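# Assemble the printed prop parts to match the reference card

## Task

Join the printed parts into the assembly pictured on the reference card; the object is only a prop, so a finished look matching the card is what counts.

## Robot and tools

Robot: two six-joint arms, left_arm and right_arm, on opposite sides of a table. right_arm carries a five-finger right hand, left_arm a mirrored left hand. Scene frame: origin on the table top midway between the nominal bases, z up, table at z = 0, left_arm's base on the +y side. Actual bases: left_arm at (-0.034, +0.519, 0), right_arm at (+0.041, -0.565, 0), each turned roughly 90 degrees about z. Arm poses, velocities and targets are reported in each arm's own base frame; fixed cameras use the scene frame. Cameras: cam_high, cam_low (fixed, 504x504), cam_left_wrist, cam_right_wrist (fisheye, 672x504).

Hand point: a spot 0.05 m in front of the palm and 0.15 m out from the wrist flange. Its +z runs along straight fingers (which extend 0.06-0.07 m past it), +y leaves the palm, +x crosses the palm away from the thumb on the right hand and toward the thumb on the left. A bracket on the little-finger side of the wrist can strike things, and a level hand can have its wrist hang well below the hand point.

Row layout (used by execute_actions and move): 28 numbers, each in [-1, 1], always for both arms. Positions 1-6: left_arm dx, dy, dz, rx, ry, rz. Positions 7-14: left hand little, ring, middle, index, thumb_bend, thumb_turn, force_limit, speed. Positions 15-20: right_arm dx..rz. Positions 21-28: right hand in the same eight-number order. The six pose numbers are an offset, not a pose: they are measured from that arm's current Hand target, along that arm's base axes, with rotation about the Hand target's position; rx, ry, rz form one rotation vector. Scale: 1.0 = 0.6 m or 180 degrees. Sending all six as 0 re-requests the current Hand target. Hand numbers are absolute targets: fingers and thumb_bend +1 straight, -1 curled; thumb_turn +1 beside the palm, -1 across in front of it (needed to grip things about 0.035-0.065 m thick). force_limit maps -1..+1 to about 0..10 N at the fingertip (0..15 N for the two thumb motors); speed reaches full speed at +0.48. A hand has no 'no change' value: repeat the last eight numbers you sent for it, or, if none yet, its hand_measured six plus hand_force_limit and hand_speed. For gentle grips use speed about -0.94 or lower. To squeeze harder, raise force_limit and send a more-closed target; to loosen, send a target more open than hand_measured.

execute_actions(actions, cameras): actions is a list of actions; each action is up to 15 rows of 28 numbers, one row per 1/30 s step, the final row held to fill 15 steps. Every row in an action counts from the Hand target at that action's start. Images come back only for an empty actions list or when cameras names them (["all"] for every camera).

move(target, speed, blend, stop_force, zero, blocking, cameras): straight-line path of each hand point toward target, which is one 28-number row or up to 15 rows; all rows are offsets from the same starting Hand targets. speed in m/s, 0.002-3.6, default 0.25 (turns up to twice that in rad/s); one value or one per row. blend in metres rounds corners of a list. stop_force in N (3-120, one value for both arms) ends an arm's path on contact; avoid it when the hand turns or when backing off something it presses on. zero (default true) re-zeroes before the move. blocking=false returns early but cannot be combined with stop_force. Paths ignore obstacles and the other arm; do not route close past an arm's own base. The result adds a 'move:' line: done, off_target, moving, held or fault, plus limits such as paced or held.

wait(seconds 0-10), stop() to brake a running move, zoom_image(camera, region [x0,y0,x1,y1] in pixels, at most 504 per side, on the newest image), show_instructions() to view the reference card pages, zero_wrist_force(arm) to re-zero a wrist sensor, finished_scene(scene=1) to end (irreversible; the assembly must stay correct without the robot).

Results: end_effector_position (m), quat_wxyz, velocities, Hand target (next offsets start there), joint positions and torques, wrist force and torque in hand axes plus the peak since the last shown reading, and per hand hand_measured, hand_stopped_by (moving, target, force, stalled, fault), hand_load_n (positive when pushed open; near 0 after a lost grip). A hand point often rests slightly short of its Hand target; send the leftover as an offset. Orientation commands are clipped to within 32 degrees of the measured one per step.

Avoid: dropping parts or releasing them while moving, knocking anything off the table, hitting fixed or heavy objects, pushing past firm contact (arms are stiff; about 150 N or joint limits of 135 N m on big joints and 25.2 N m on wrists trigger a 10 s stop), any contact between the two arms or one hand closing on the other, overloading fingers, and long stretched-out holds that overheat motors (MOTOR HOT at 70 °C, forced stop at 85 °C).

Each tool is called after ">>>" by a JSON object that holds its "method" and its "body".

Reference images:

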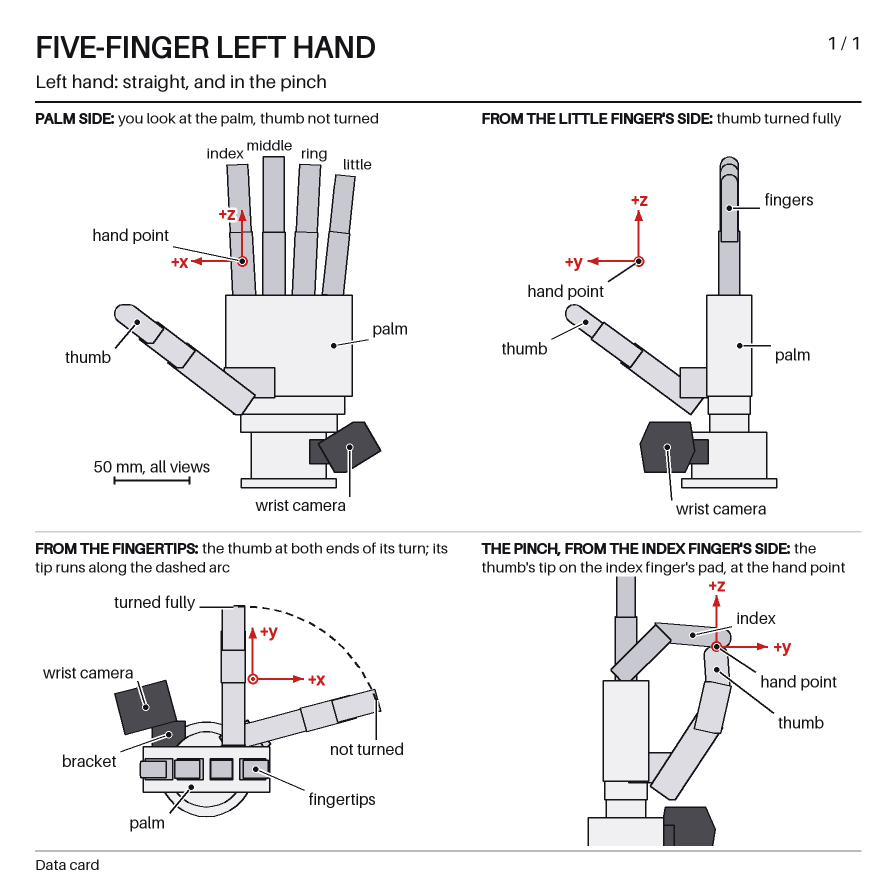

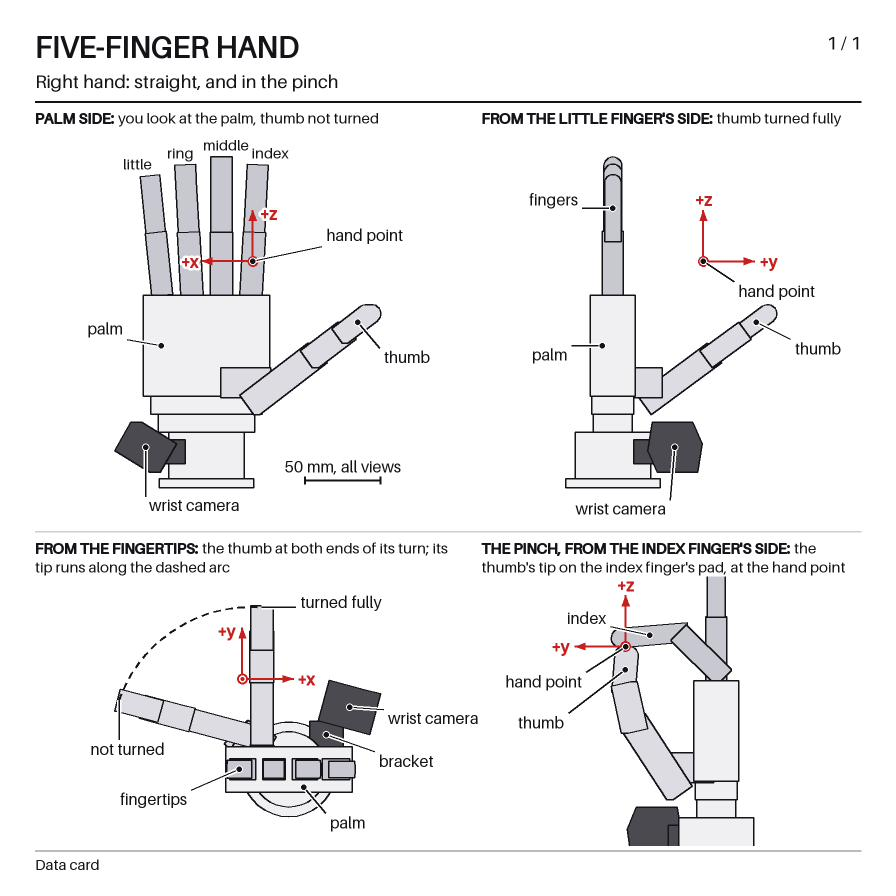

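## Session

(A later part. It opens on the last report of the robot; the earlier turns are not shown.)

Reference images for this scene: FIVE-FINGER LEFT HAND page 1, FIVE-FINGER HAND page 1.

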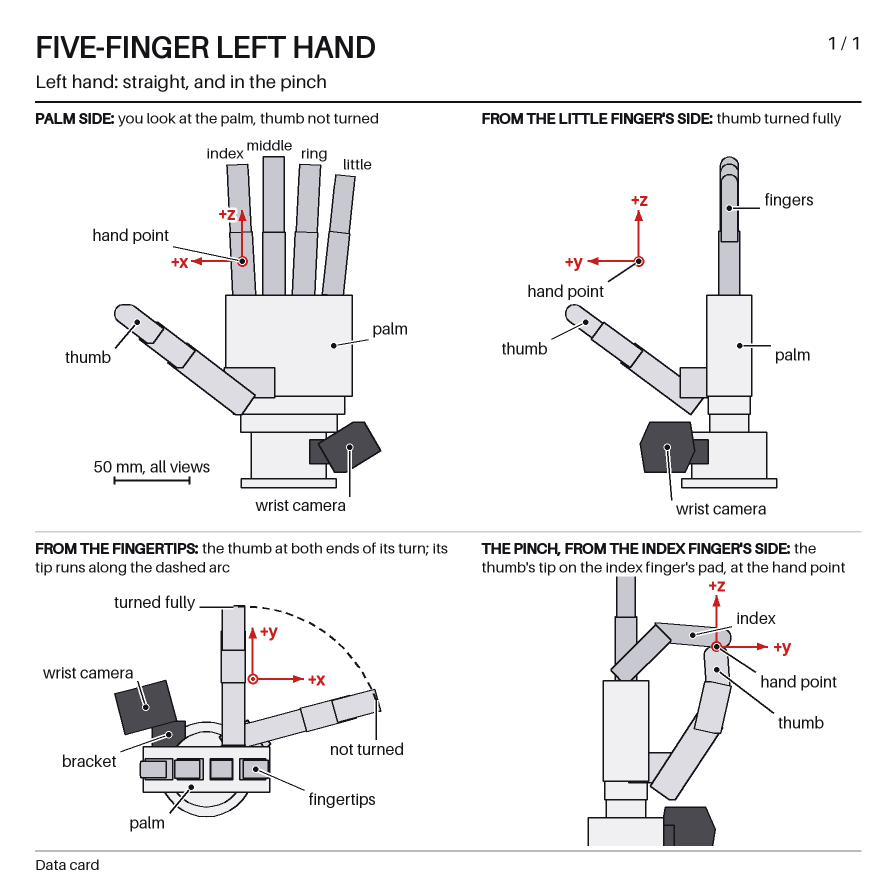

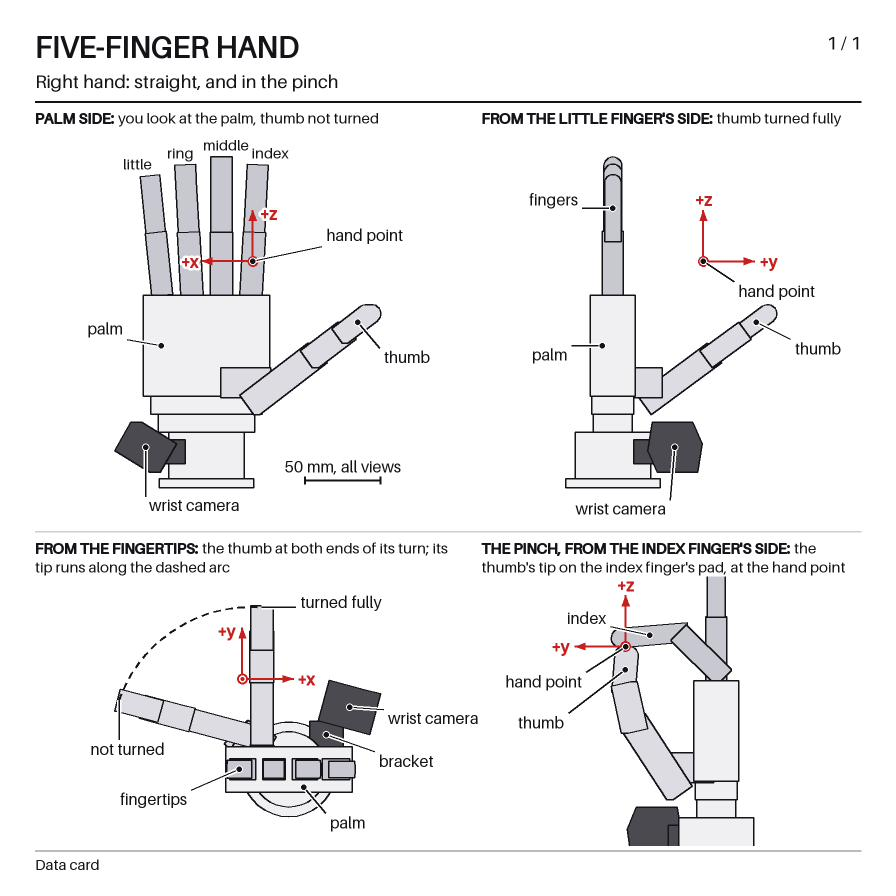

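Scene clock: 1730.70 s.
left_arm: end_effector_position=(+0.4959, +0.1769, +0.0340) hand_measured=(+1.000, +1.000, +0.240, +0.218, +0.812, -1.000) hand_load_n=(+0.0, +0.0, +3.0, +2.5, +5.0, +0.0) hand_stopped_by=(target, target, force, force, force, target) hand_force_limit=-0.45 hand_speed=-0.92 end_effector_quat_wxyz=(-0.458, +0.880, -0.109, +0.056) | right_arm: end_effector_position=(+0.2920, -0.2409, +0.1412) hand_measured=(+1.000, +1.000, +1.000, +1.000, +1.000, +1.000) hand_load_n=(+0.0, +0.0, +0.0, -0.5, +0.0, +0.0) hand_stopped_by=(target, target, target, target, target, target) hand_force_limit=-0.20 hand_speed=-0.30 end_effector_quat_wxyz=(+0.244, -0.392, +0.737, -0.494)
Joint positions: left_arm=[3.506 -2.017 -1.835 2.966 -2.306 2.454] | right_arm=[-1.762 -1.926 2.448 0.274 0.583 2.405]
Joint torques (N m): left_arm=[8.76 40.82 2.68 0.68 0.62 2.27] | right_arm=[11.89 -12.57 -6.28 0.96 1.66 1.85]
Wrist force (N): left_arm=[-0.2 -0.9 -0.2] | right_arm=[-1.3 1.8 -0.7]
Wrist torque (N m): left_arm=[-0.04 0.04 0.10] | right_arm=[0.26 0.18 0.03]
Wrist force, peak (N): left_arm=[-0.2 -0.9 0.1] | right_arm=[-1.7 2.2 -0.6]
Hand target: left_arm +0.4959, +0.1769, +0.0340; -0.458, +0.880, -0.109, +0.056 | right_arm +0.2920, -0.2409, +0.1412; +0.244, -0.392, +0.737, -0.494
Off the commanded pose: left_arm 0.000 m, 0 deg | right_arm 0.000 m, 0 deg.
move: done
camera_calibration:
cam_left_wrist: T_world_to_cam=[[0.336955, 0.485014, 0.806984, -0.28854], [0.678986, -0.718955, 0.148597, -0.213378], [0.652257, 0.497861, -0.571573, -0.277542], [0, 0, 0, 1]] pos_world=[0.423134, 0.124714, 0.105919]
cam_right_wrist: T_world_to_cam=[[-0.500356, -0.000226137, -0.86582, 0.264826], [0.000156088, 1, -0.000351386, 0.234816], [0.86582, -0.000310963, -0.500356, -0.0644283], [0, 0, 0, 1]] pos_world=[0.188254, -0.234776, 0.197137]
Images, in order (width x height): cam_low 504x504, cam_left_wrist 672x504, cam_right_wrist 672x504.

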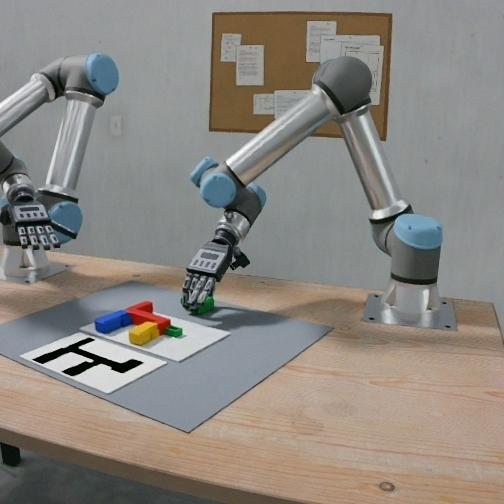

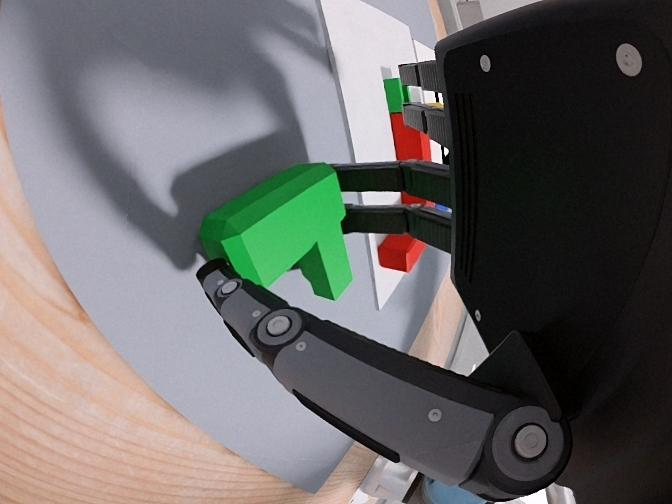

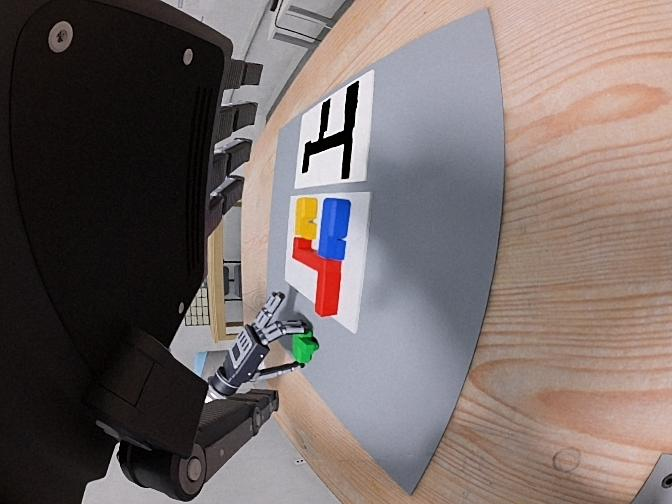

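>>> {"method": "move", "body": {"target": [[0,0,0,0,0,0,1,1,-0.1,-0.1,0.3,-1,-0.15,-0.92,0,0,0,0,0,0,1,1,1,1,1,1,-0.2,-0.3],[0,0,0.1,0,0,0,1,1,-0.1,-0.1,0.3,-1,-0.15,-0.92,0,0,0,0,0,0,1,1,1,1,1,1,-0.2,-0.3]], "cameras": ["cam_left_wrist","cam_low","cam_right_wrist","cam_high"], "speed": 0.06}}

>>> {"method": "zoom_image", "body": {"camera": "cam_left_wrist", "region": [190, 130, 370, 310]}}

>>> {"method": "zoom_image", "body": {"camera": "cam_right_wrist", "region": [230, 280, 350, 400]}}

>>> {"method": "zoom_image", "body": {"camera": "cam_low", "region": [150, 230, 250, 320]}}

Scene clock: 1745.80 s.
left_arm: end_effector_position=(+0.4960, +0.1769, +0.0941) hand_measured=(+1.000, +1.000, +0.234, +0.204, +0.812, -1.000) hand_load_n=(+0.0, +0.0, +3.0, +5.0, +7.5, +0.0) hand_stopped_by=(target, target, force, force, force, target) hand_force_limit=-0.15 hand_speed=-0.92 end_effector_quat_wxyz=(-0.458, +0.880, -0.109, +0.056) | right_arm: end_effector_position=(+0.2920, -0.2409, +0.1412) hand_measured=(+1.000, +1.000, +1.000, +1.000, +1.000, +1.000) hand_load_n=(+0.0, +0.0, +0.0, -0.5, +0.0, +0.0) hand_stopped_by=(target, target, target, target, target, target) hand_force_limit=-0.20 hand_speed=-0.30 end_effector_quat_wxyz=(+0.244, -0.392, +0.737, -0.494)
Joint positions: left_arm=[3.506 -1.931 -1.776 2.821 -2.306 2.454] | right_arm=[-1.762 -1.926 2.448 0.274 0.583 2.405]
Joint torques (N m): left_arm=[7.01 20.44 4.6 0.8 0.12 -2.02] | right_arm=[12.43 -12.81 -6.7 1.01 1.55 1.86]
Wrist force (N): left_arm=[-0.5 0.1 0.4] | right_arm=[-1.4 2.4 -0.4]
Wrist torque (N m): left_arm=[0.05 0.10 0.04] | right_arm=[0.32 0.19 0.03]
Wrist force, peak (N): left_arm=[-0.2 -3.1 -0.8] | right_arm=[-1.7 2.3 -0.8]
Hand target: left_arm +0.4959, +0.1769, +0.0940; -0.458, +0.880, -0.109, +0.056 | right_arm +0.2920, -0.2409, +0.1412; +0.244, -0.392, +0.737, -0.494
Off the commanded pose: left_arm 0.000 m, 0 deg | right_arm 0.000 m, 0 deg.
move: done
camera_calibration:
cam_left_wrist: T_world_to_cam=[[0.336742, 0.484914, 0.807133, -0.337043], [0.678929, -0.718987, 0.148703, -0.222293], [0.652426, 0.497912, -0.571335, -0.243421], [0, 0, 0, 1]] pos_world=[0.423232, 0.124813, 0.166019]
cam_right_wrist: T_world_to_cam=[[-0.500356, -0.000226137, -0.86582, 0.264826], [0.000156088, 1, -0.000351386, 0.234816], [0.86582, -0.000310963, -0.500356, -0.0644283], [0, 0, 0, 1]] pos_world=[0.188254, -0.234776, 0.197137]

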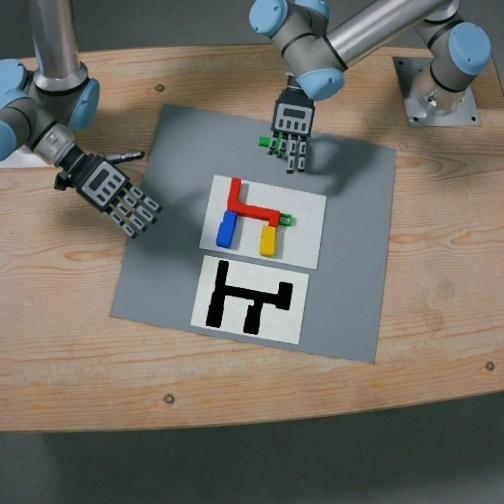

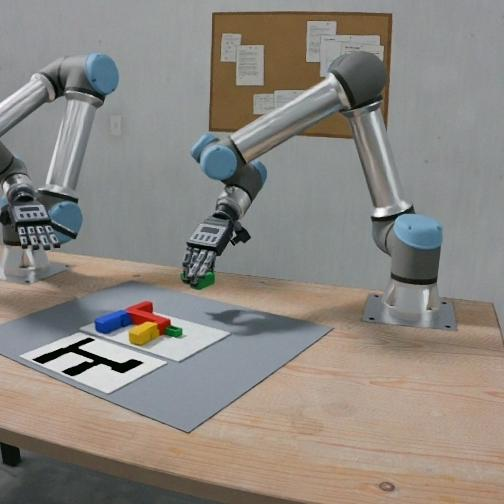

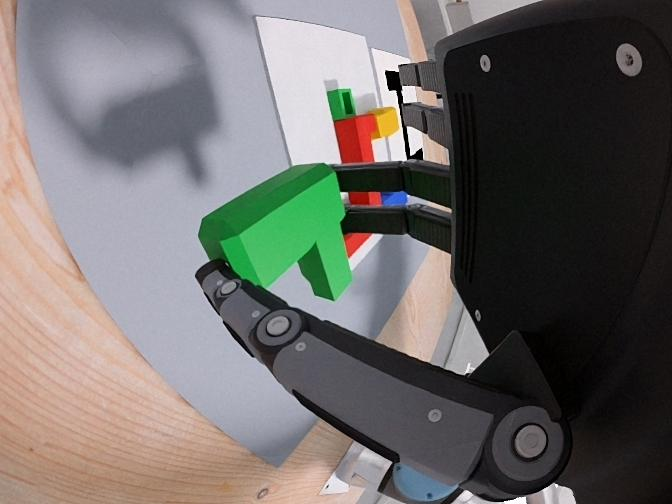

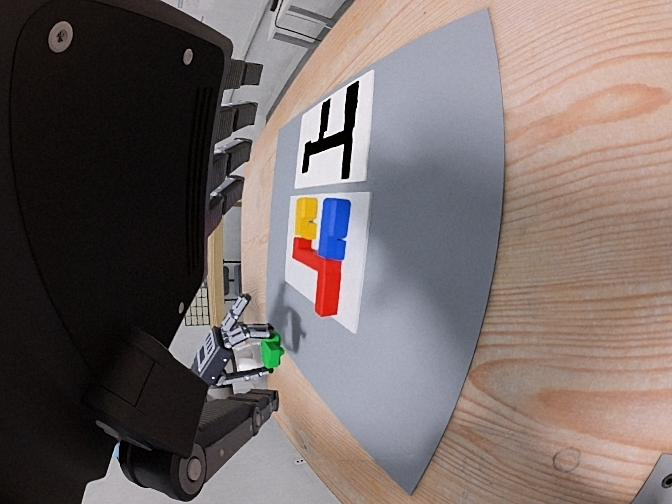

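Scaled by 2.800 from the camera's 672x504 image, which has a finer 960x720 frame.

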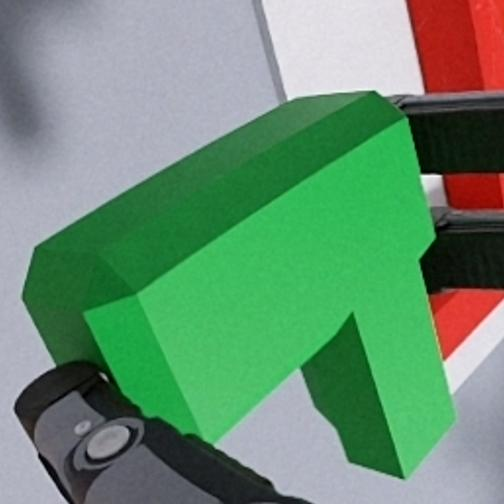

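Scaled by 4.200 from the camera's 672x504 image, which has a finer 960x720 frame.

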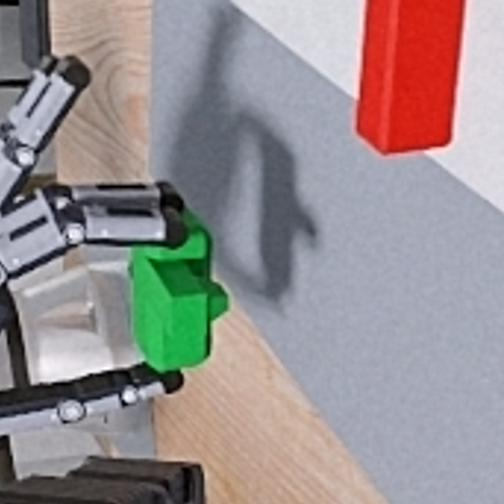

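Scaled by 5.040 from the camera's 504x504 image, which has a finer 720x720 frame.

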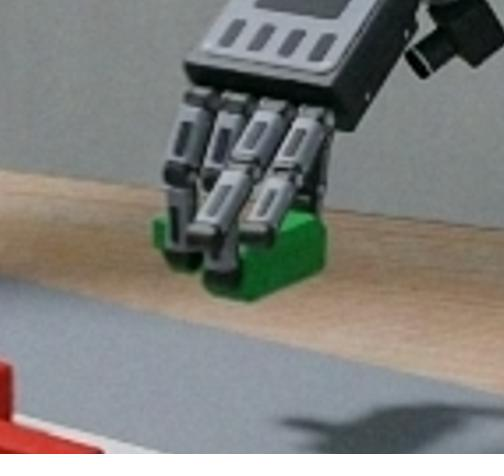

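>>> {"method": "move", "body": {"target": [[0,0,0.05,0,0,0,1,1,-0.1,-0.1,0.3,-1,-0.15,-0.92,0,0,0,0,0,0,1,1,1,1,1,1,-0.2,-0.3],[-0.0748,0.2793,0.05,0,0,-0.0156,1,1,-0.1,-0.1,0.3,-1,-0.15,-0.92,0,0,0,0,0,0,1,1,1,1,1,1,-0.2,-0.3],[-0.0748,0.2793,-0.0067,0,0,-0.0156,1,1,-0.1,-0.1,0.3,-1,-0.15,-0.92,0,0,0,0,0,0,1,1,1,1,1,1,-0.2,-0.3]], "cameras": ["all"], "speed": 0.12}}

>>> {"method": "zoom_image", "body": {"camera": "cam_left_wrist", "region": [190, 130, 390, 330]}}

>>> {"method": "zoom_image", "body": {"camera": "cam_right_wrist", "region": [250, 170, 370, 330]}}

>>> {"method": "zoom_image", "body": {"camera": "cam_low", "region": [110, 270, 210, 350]}}

>>> {"method": "zoom_image", "body": {"camera": "cam_high", "region": [230, 160, 330, 260]}}

Scene clock: 1812.67 s.
left_arm: end_effector_position=(+0.4510, +0.3444, +0.0899) hand_measured=(+1.000, +1.000, +0.234, +0.204, +0.812, -1.000) hand_load_n=(+0.0, -0.5, +3.0, +5.0, +7.5, +0.5) hand_stopped_by=(target, target, force, force, force, target) hand_force_limit=-0.15 hand_speed=-0.92 end_effector_quat_wxyz=(-0.456, +0.878, -0.131, +0.068) | right_arm: end_effector_position=(+0.2920, -0.2409, +0.1412) hand_measured=(+1.000, +1.000, +1.000, +1.000, +1.000, +1.000) hand_load_n=(+0.0, +0.0, -0.5, +0.0, +0.0, -0.5) hand_stopped_by=(target, target, target, target, target, target) hand_force_limit=-0.20 hand_speed=-0.30 end_effector_quat_wxyz=(+0.244, -0.392, +0.737, -0.494)
Joint positions: left_arm=[3.939 -1.87 -1.829 3.03 -1.957 2.853] | right_arm=[-1.762 -1.926 2.448 0.274 0.583 2.405]
Joint torques (N m): left_arm=[9.25 31.56 28.01 1.39 0.9 2.11] | right_arm=[11.44 -12.72 -6.52 1.09 1.72 1.83]
Wrist force (N): left_arm=[-0.7 0.3 0.5] | right_arm=[-1.4 2.1 -0.3]
Wrist torque (N m): left_arm=[0.08 0.09 0.04] | right_arm=[0.27 0.19 0.03]
Wrist force, peak (N): left_arm=[-1.4 -0.7 1.3] | right_arm=[-1.6 2.4 -0.5]
Hand target: left_arm +0.4510, +0.3445, +0.0899; -0.456, +0.878, -0.131, +0.068 | right_arm +0.2920, -0.2409, +0.1412; +0.244, -0.392, +0.737, -0.494
Off the commanded pose: left_arm 0.000 m, 0 deg | right_arm 0.000 m, 0 deg.
move: done
camera_calibration:
cam_left_wrist: T_world_to_cam=[[0.360443, 0.468142, 0.806798, -0.404573], [0.643026, -0.751279, 0.14865, -0.0433557], [0.67572, 0.465213, -0.571821, -0.298932], [0, 0, 0, 1]] pos_world=[0.375699, 0.295892, 0.161918]
cam_right_wrist: T_world_to_cam=[[-0.500356, -0.000226137, -0.86582, 0.264826], [0.000156088, 1, -0.000351386, 0.234816], [0.86582, -0.000310963, -0.500356, -0.0644283], [0, 0, 0, 1]] pos_world=[0.188254, -0.234776, 0.197137]

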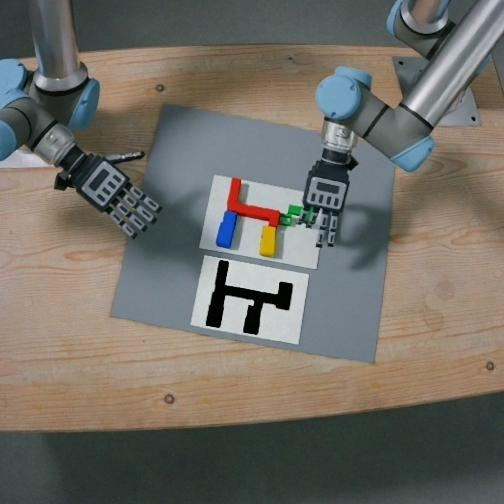

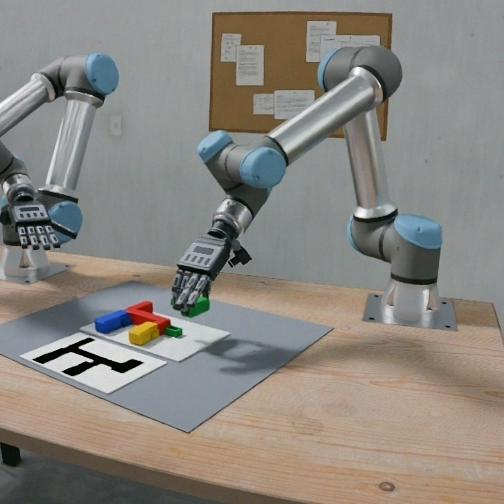

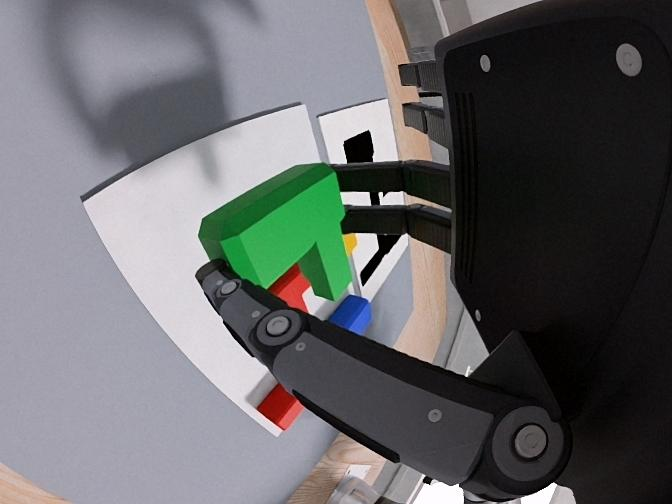

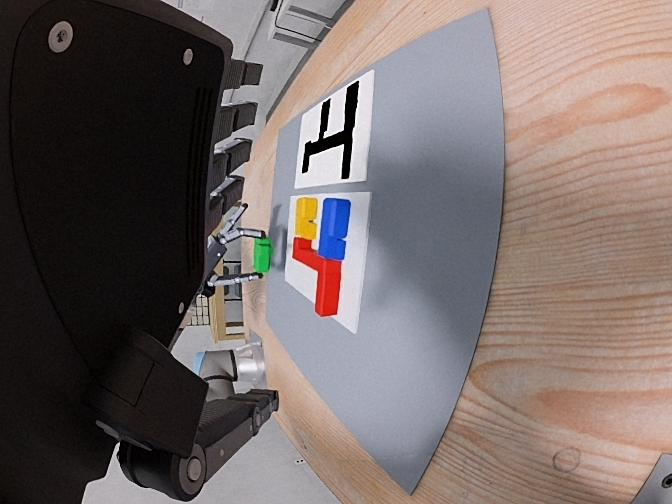

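Scaled by 2.520 from the camera's 672x504 image, which has a finer 960x720 frame.

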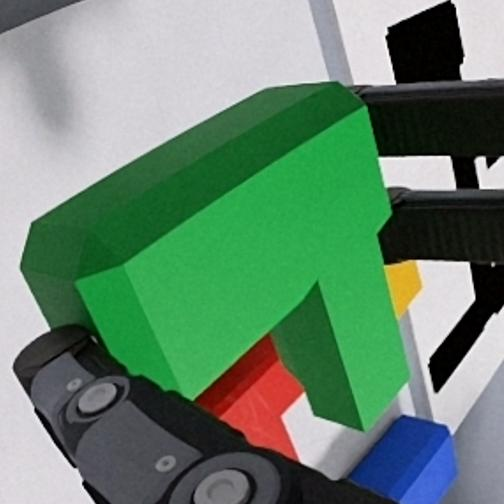

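Scaled by 3.150 from the camera's 672x504 image, which has a finer 960x720 frame.

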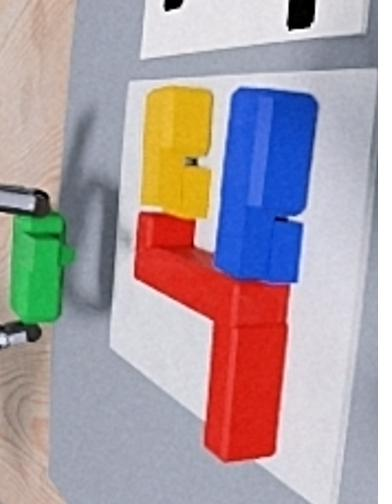

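Scaled by 5.040 from the camera's 504x504 image, which has a finer 720x720 frame.

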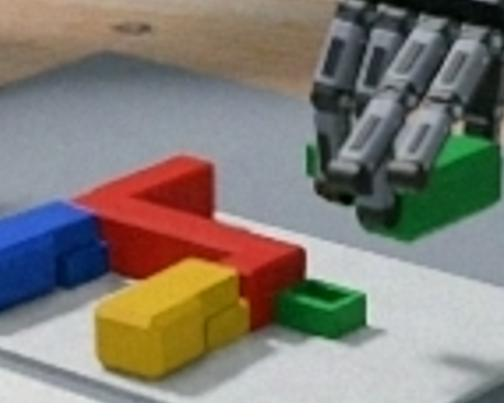

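Scaled by 5.040 from the camera's 504x504 image, which has a finer 720x720 frame.

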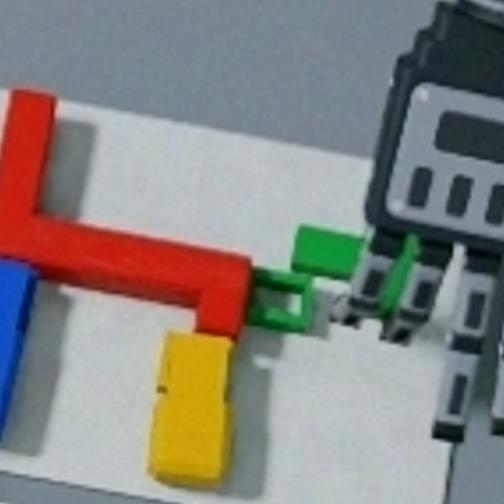

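>>> {"method": "zoom_image", "body": {"camera": "cam_high", "region": [270, 195, 310, 235]}}

Scaled by 12.600 from the camera's 504x504 image, which has a finer 720x720 frame.

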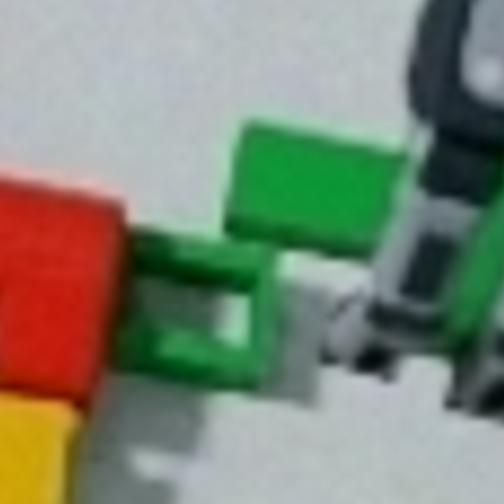

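>>> {"method": "move", "body": {"target": [[0.0158,0.0033,0,0,0,0,1,1,-0.1,-0.1,0.3,-1,-0.15,-0.92,0,0,0,0,0,0,1,1,1,1,1,1,-0.2,-0.3],[0.0158,0.0033,-0.0533,0,0,0,1,1,-0.1,-0.1,0.3,-1,-0.15,-0.92,0,0,0,0,0,0,1,1,1,1,1,1,-0.2,-0.3]], "cameras": ["all"], "speed": 0.05}}

>>> {"method": "zoom_image", "body": {"camera": "cam_high", "region": [270, 195, 310, 235]}}

>>> {"method": "zoom_image", "body": {"camera": "cam_left_wrist", "region": [210, 190, 390, 330]}}

>>> {"method": "zoom_image", "body": {"camera": "cam_right_wrist", "region": [250, 190, 350, 290]}}

>>> {"method": "zoom_image", "body": {"camera": "cam_low", "region": [140, 290, 200, 350]}}

Scene clock: 1854.53 s.
left_arm: end_effector_position=(+0.4604, +0.3463, +0.0577) hand_measured=(+1.000, +1.000, +0.234, +0.204, +0.812, -1.000) hand_load_n=(+0.0, +0.0, +3.0, +5.0, +7.5, +0.0) hand_stopped_by=(target, target, force, force, force, target) hand_force_limit=-0.15 hand_speed=-0.92 end_effector_quat_wxyz=(-0.456, +0.878, -0.131, +0.067) end_effector_velocity=(+0.000, +0.000, +0.002) end_effector_angular_velocity=(+0.000, -0.001, +0.000) | right_arm: end_effector_position=(+0.2920, -0.2409, +0.1412) hand_measured=(+1.000, +1.000, +1.000, +1.000, +1.000, +1.000) hand_load_n=(+0.0, +0.0, -0.5, +0.0, +0.0, +0.0) hand_stopped_by=(target, target, target, target, target, target) hand_force_limit=-0.20 hand_speed=-0.30 end_effector_quat_wxyz=(+0.244, -0.392, +0.737, -0.494)
Joint positions: left_arm=[3.926 -1.934 -1.837 3.099 -1.968 2.844] | right_arm=[-1.762 -1.926 2.448 0.274 0.583 2.405]
Joint velocities: left_arm=[0 0.003 0.003 -0.005 0 0] | right_arm=[within noise]
Joint torques (N m): left_arm=[8.7 39.59 30.25 -2.28 1.03 2.15] | right_arm=[11.82 -13.21 -7.11 1.27 1.65 1.79]
Wrist force (N): left_arm=[-0.6 0.1 0.4] | right_arm=[-1.3 2.0 -0.8]
Wrist torque (N m): left_arm=[0.06 0.07 0.05] | right_arm=[0.29 0.19 0.03]
Wrist force, peak (N): left_arm=[-0.6 0.8 0.8] | right_arm=[-1.6 2.3 -0.6]
Hand target: left_arm +0.4605, +0.3464, +0.0580; -0.456, +0.878, -0.131, +0.068 | right_arm +0.2920, -0.2409, +0.1412; +0.244, -0.392, +0.737, -0.494
Off the commanded pose: left_arm 0.000 m, 0 deg | right_arm 0.000 m, 0 deg.
move: done
camera_calibration:
cam_left_wrist: T_world_to_cam=[[0.36053, 0.4682, 0.806726, -0.38295], [0.642985, -0.751308, 0.148683, -0.0432303], [0.675713, 0.465108, -0.571915, -0.324602], [0, 0, 0, 1]] pos_world=[0.385199, 0.297793, 0.129718]
cam_right_wrist: T_world_to_cam=[[-0.500356, -0.000226137, -0.86582, 0.264826], [0.000156088, 1, -0.000351386, 0.234816], [0.86582, -0.000310963, -0.500356, -0.0644283], [0, 0, 0, 1]] pos_world=[0.188254, -0.234776, 0.197137]

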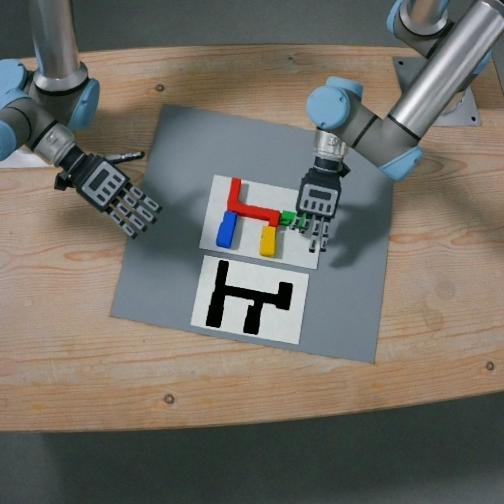

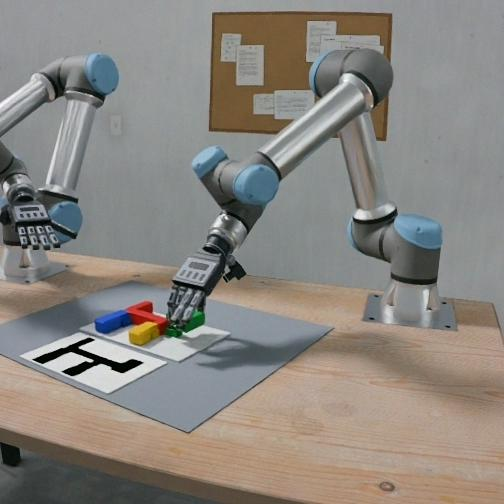

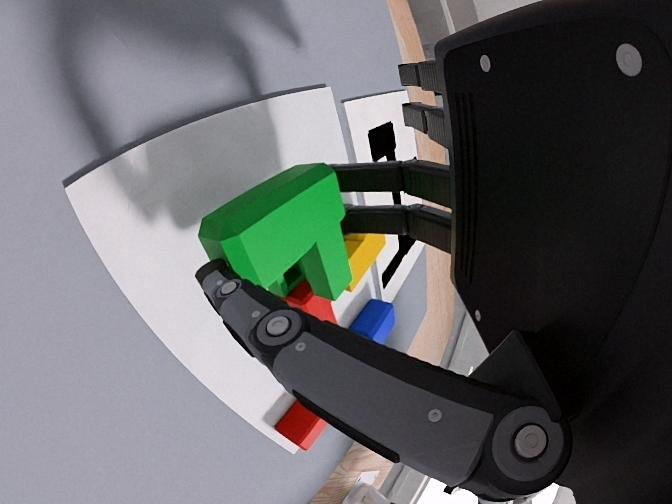

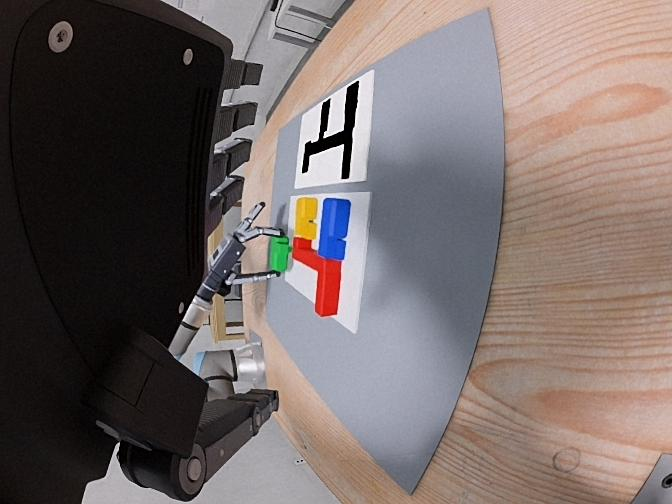

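Scaled by 12.600 from the camera's 504x504 image, which has a finer 720x720 frame.

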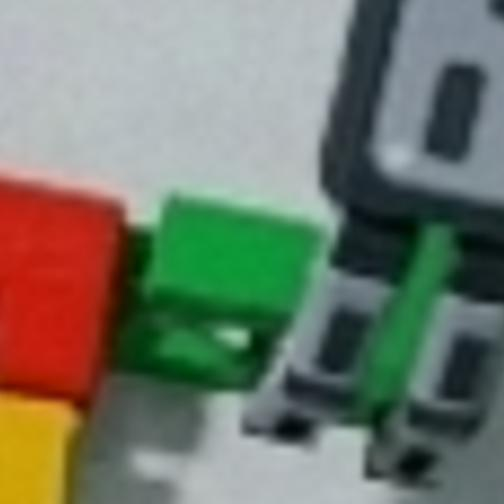

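Scaled by 2.800 from the camera's 672x504 image, which has a finer 960x720 frame.

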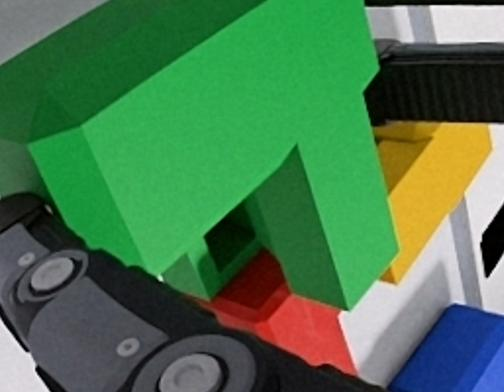

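Scaled by 5.040 from the camera's 672x504 image, which has a finer 960x720 frame.

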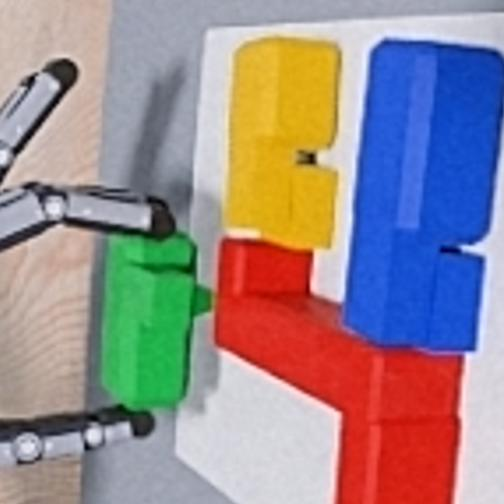

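Scaled by 8.400 from the camera's 504x504 image, which has a finer 720x720 frame.

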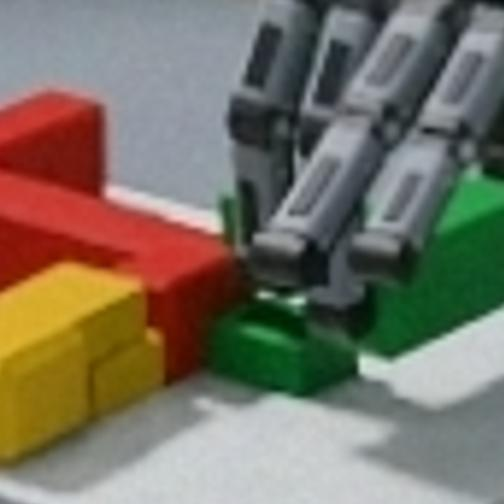

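>>> {"method": "move", "body": {"target": [[0,-0.0012,0,0,0,0,1,1,-0.1,-0.1,0.3,-1,-0.15,-0.92,0,0,0,0,0,0,1,1,1,1,1,1,-0.2,-0.3],[0,-0.0012,-0.045,0,0,0,1,1,-0.1,-0.1,0.3,-1,-0.15,-0.92,0,0,0,0,0,0,1,1,1,1,1,1,-0.2,-0.3]], "cameras": ["all"], "speed": 0.015, "stop_force": 4}}

>>> {"method": "zoom_image", "body": {"camera": "cam_high", "region": [270, 195, 310, 235]}}

>>> {"method": "zoom_image", "body": {"camera": "cam_left_wrist", "region": [210, 190, 390, 330]}}

>>> {"method": "zoom_image", "body": {"camera": "cam_right_wrist", "region": [250, 190, 350, 290]}}

>>> {"method": "zoom_image", "body": {"camera": "cam_low", "region": [140, 290, 200, 350]}}

Scene clock: 1876.83 s.
left_arm: end_effector_position=(+0.4605, +0.3457, +0.0385) hand_measured=(+1.000, +1.000, +0.234, +0.204, +0.812, -1.000) hand_load_n=(+0.0, +0.0, +4.0, +2.5, +6.5, +0.5) hand_stopped_by=(target, target, force, force, force, target) hand_force_limit=-0.15 hand_speed=-0.92 end_effector_quat_wxyz=(-0.456, +0.878, -0.131, +0.068) | right_arm: end_effector_position=(+0.2920, -0.2409, +0.1412) hand_measured=(+1.000, +1.000, +1.000, +1.000, +1.000, +1.000) hand_load_n=(+0.0, +0.0, +0.0, +0.0, +0.0, +0.0) hand_stopped_by=(target, target, target, target, target, target) hand_force_limit=-0.20 hand_speed=-0.30 end_effector_quat_wxyz=(+0.244, -0.392, +0.737, -0.494)
Joint positions: left_arm=[3.925 -1.962 -1.857 3.146 -1.969 2.843] | right_arm=[-1.762 -1.926 2.448 0.274 0.583 2.405]
Joint torques (N m): left_arm=[-3.98 40.39 29.05 1.57 0.24 -0.59] | right_arm=[11.64 -12.19 -6.88 1.2 1.61 1.78]
Wrist force (N): left_arm=[-0.6 0.5 0.2] | right_arm=[-1.3 2.1 -0.5]
Wrist torque (N m): left_arm=[0.07 0.09 0.06] | right_arm=[0.29 0.18 0.04]
Wrist force, peak (N): left_arm=[0.1 -3.9 -5.5] | right_arm=[-1.4 2.5 -0.5]
Hand target: left_arm +0.4605, +0.3457, +0.0386; -0.456, +0.878, -0.131, +0.068 (not the last commanded pose) | right_arm +0.2920, -0.2409, +0.1412; +0.244, -0.392, +0.737, -0.494
Off the commanded pose: left_arm 0.008 m, 0 deg | right_arm 0.000 m, 0 deg.
move: contact (left_arm); path passed 1 of 2 targets
camera_calibration:
cam_left_wrist: T_world_to_cam=[[0.360414, 0.468029, 0.806877, -0.3671], [0.642944, -0.751353, 0.148633, -0.0407921], [0.675814, 0.465208, -0.571714, -0.335394], [0, 0, 0, 1]] pos_world=[0.385198, 0.297192, 0.110519]
cam_right_wrist: T_world_to_cam=[[-0.500356, -0.000226137, -0.86582, 0.264826], [0.000156088, 1, -0.000351386, 0.234816], [0.86582, -0.000310963, -0.500356, -0.0644283], [0, 0, 0, 1]] pos_world=[0.188254, -0.234776, 0.197137]

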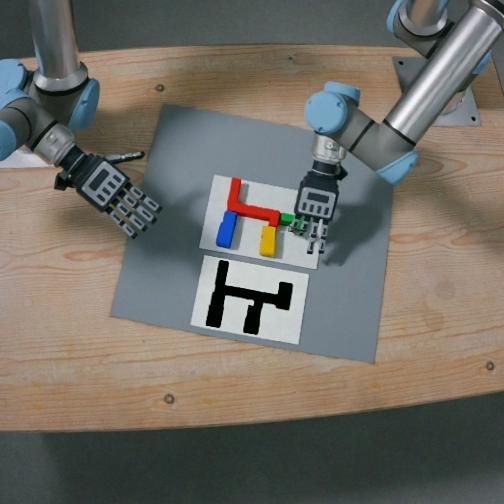

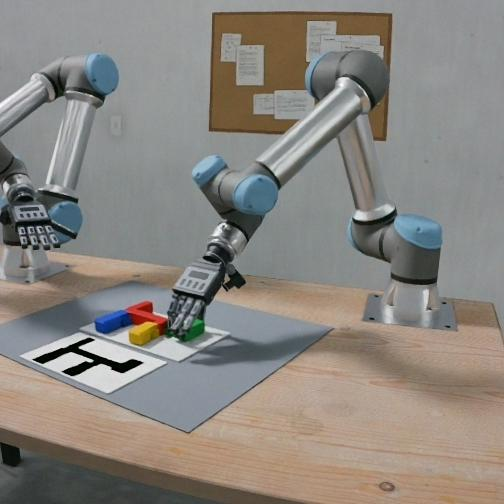

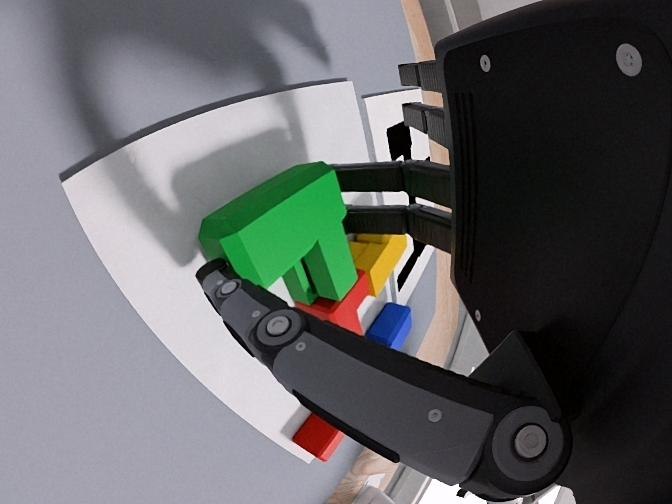

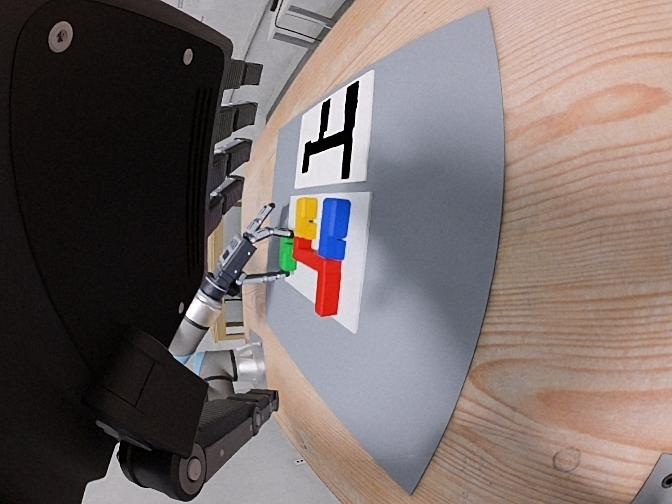

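Scaled by 12.600 from the camera's 504x504 image, which has a finer 720x720 frame.

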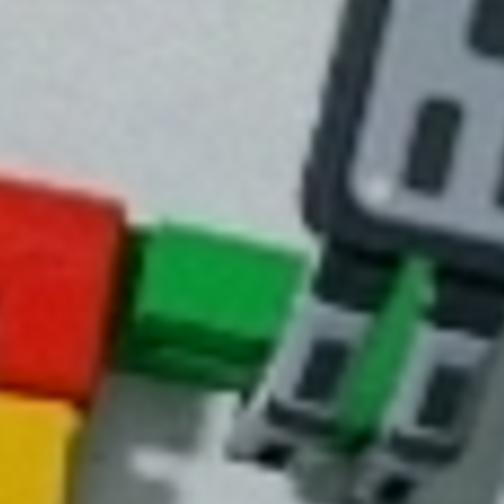

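Scaled by 2.800 from the camera's 672x504 image, which has a finer 960x720 frame.

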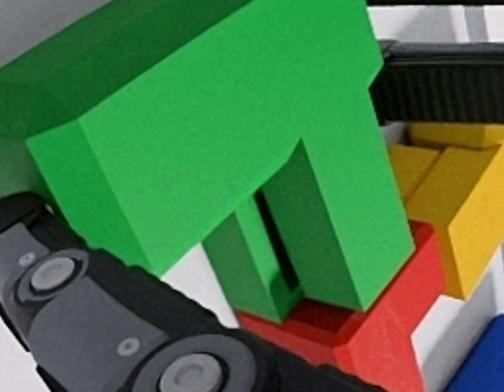

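Scaled by 5.040 from the camera's 672x504 image, which has a finer 960x720 frame.

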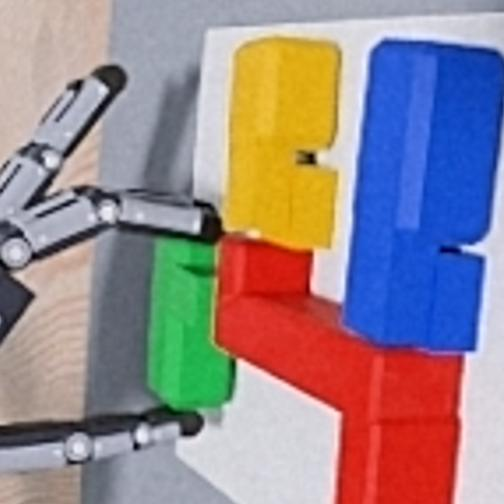

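Scaled by 8.400 from the camera's 504x504 image, which has a finer 720x720 frame.

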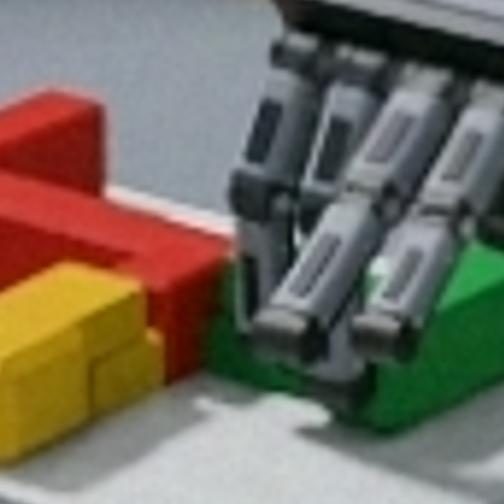

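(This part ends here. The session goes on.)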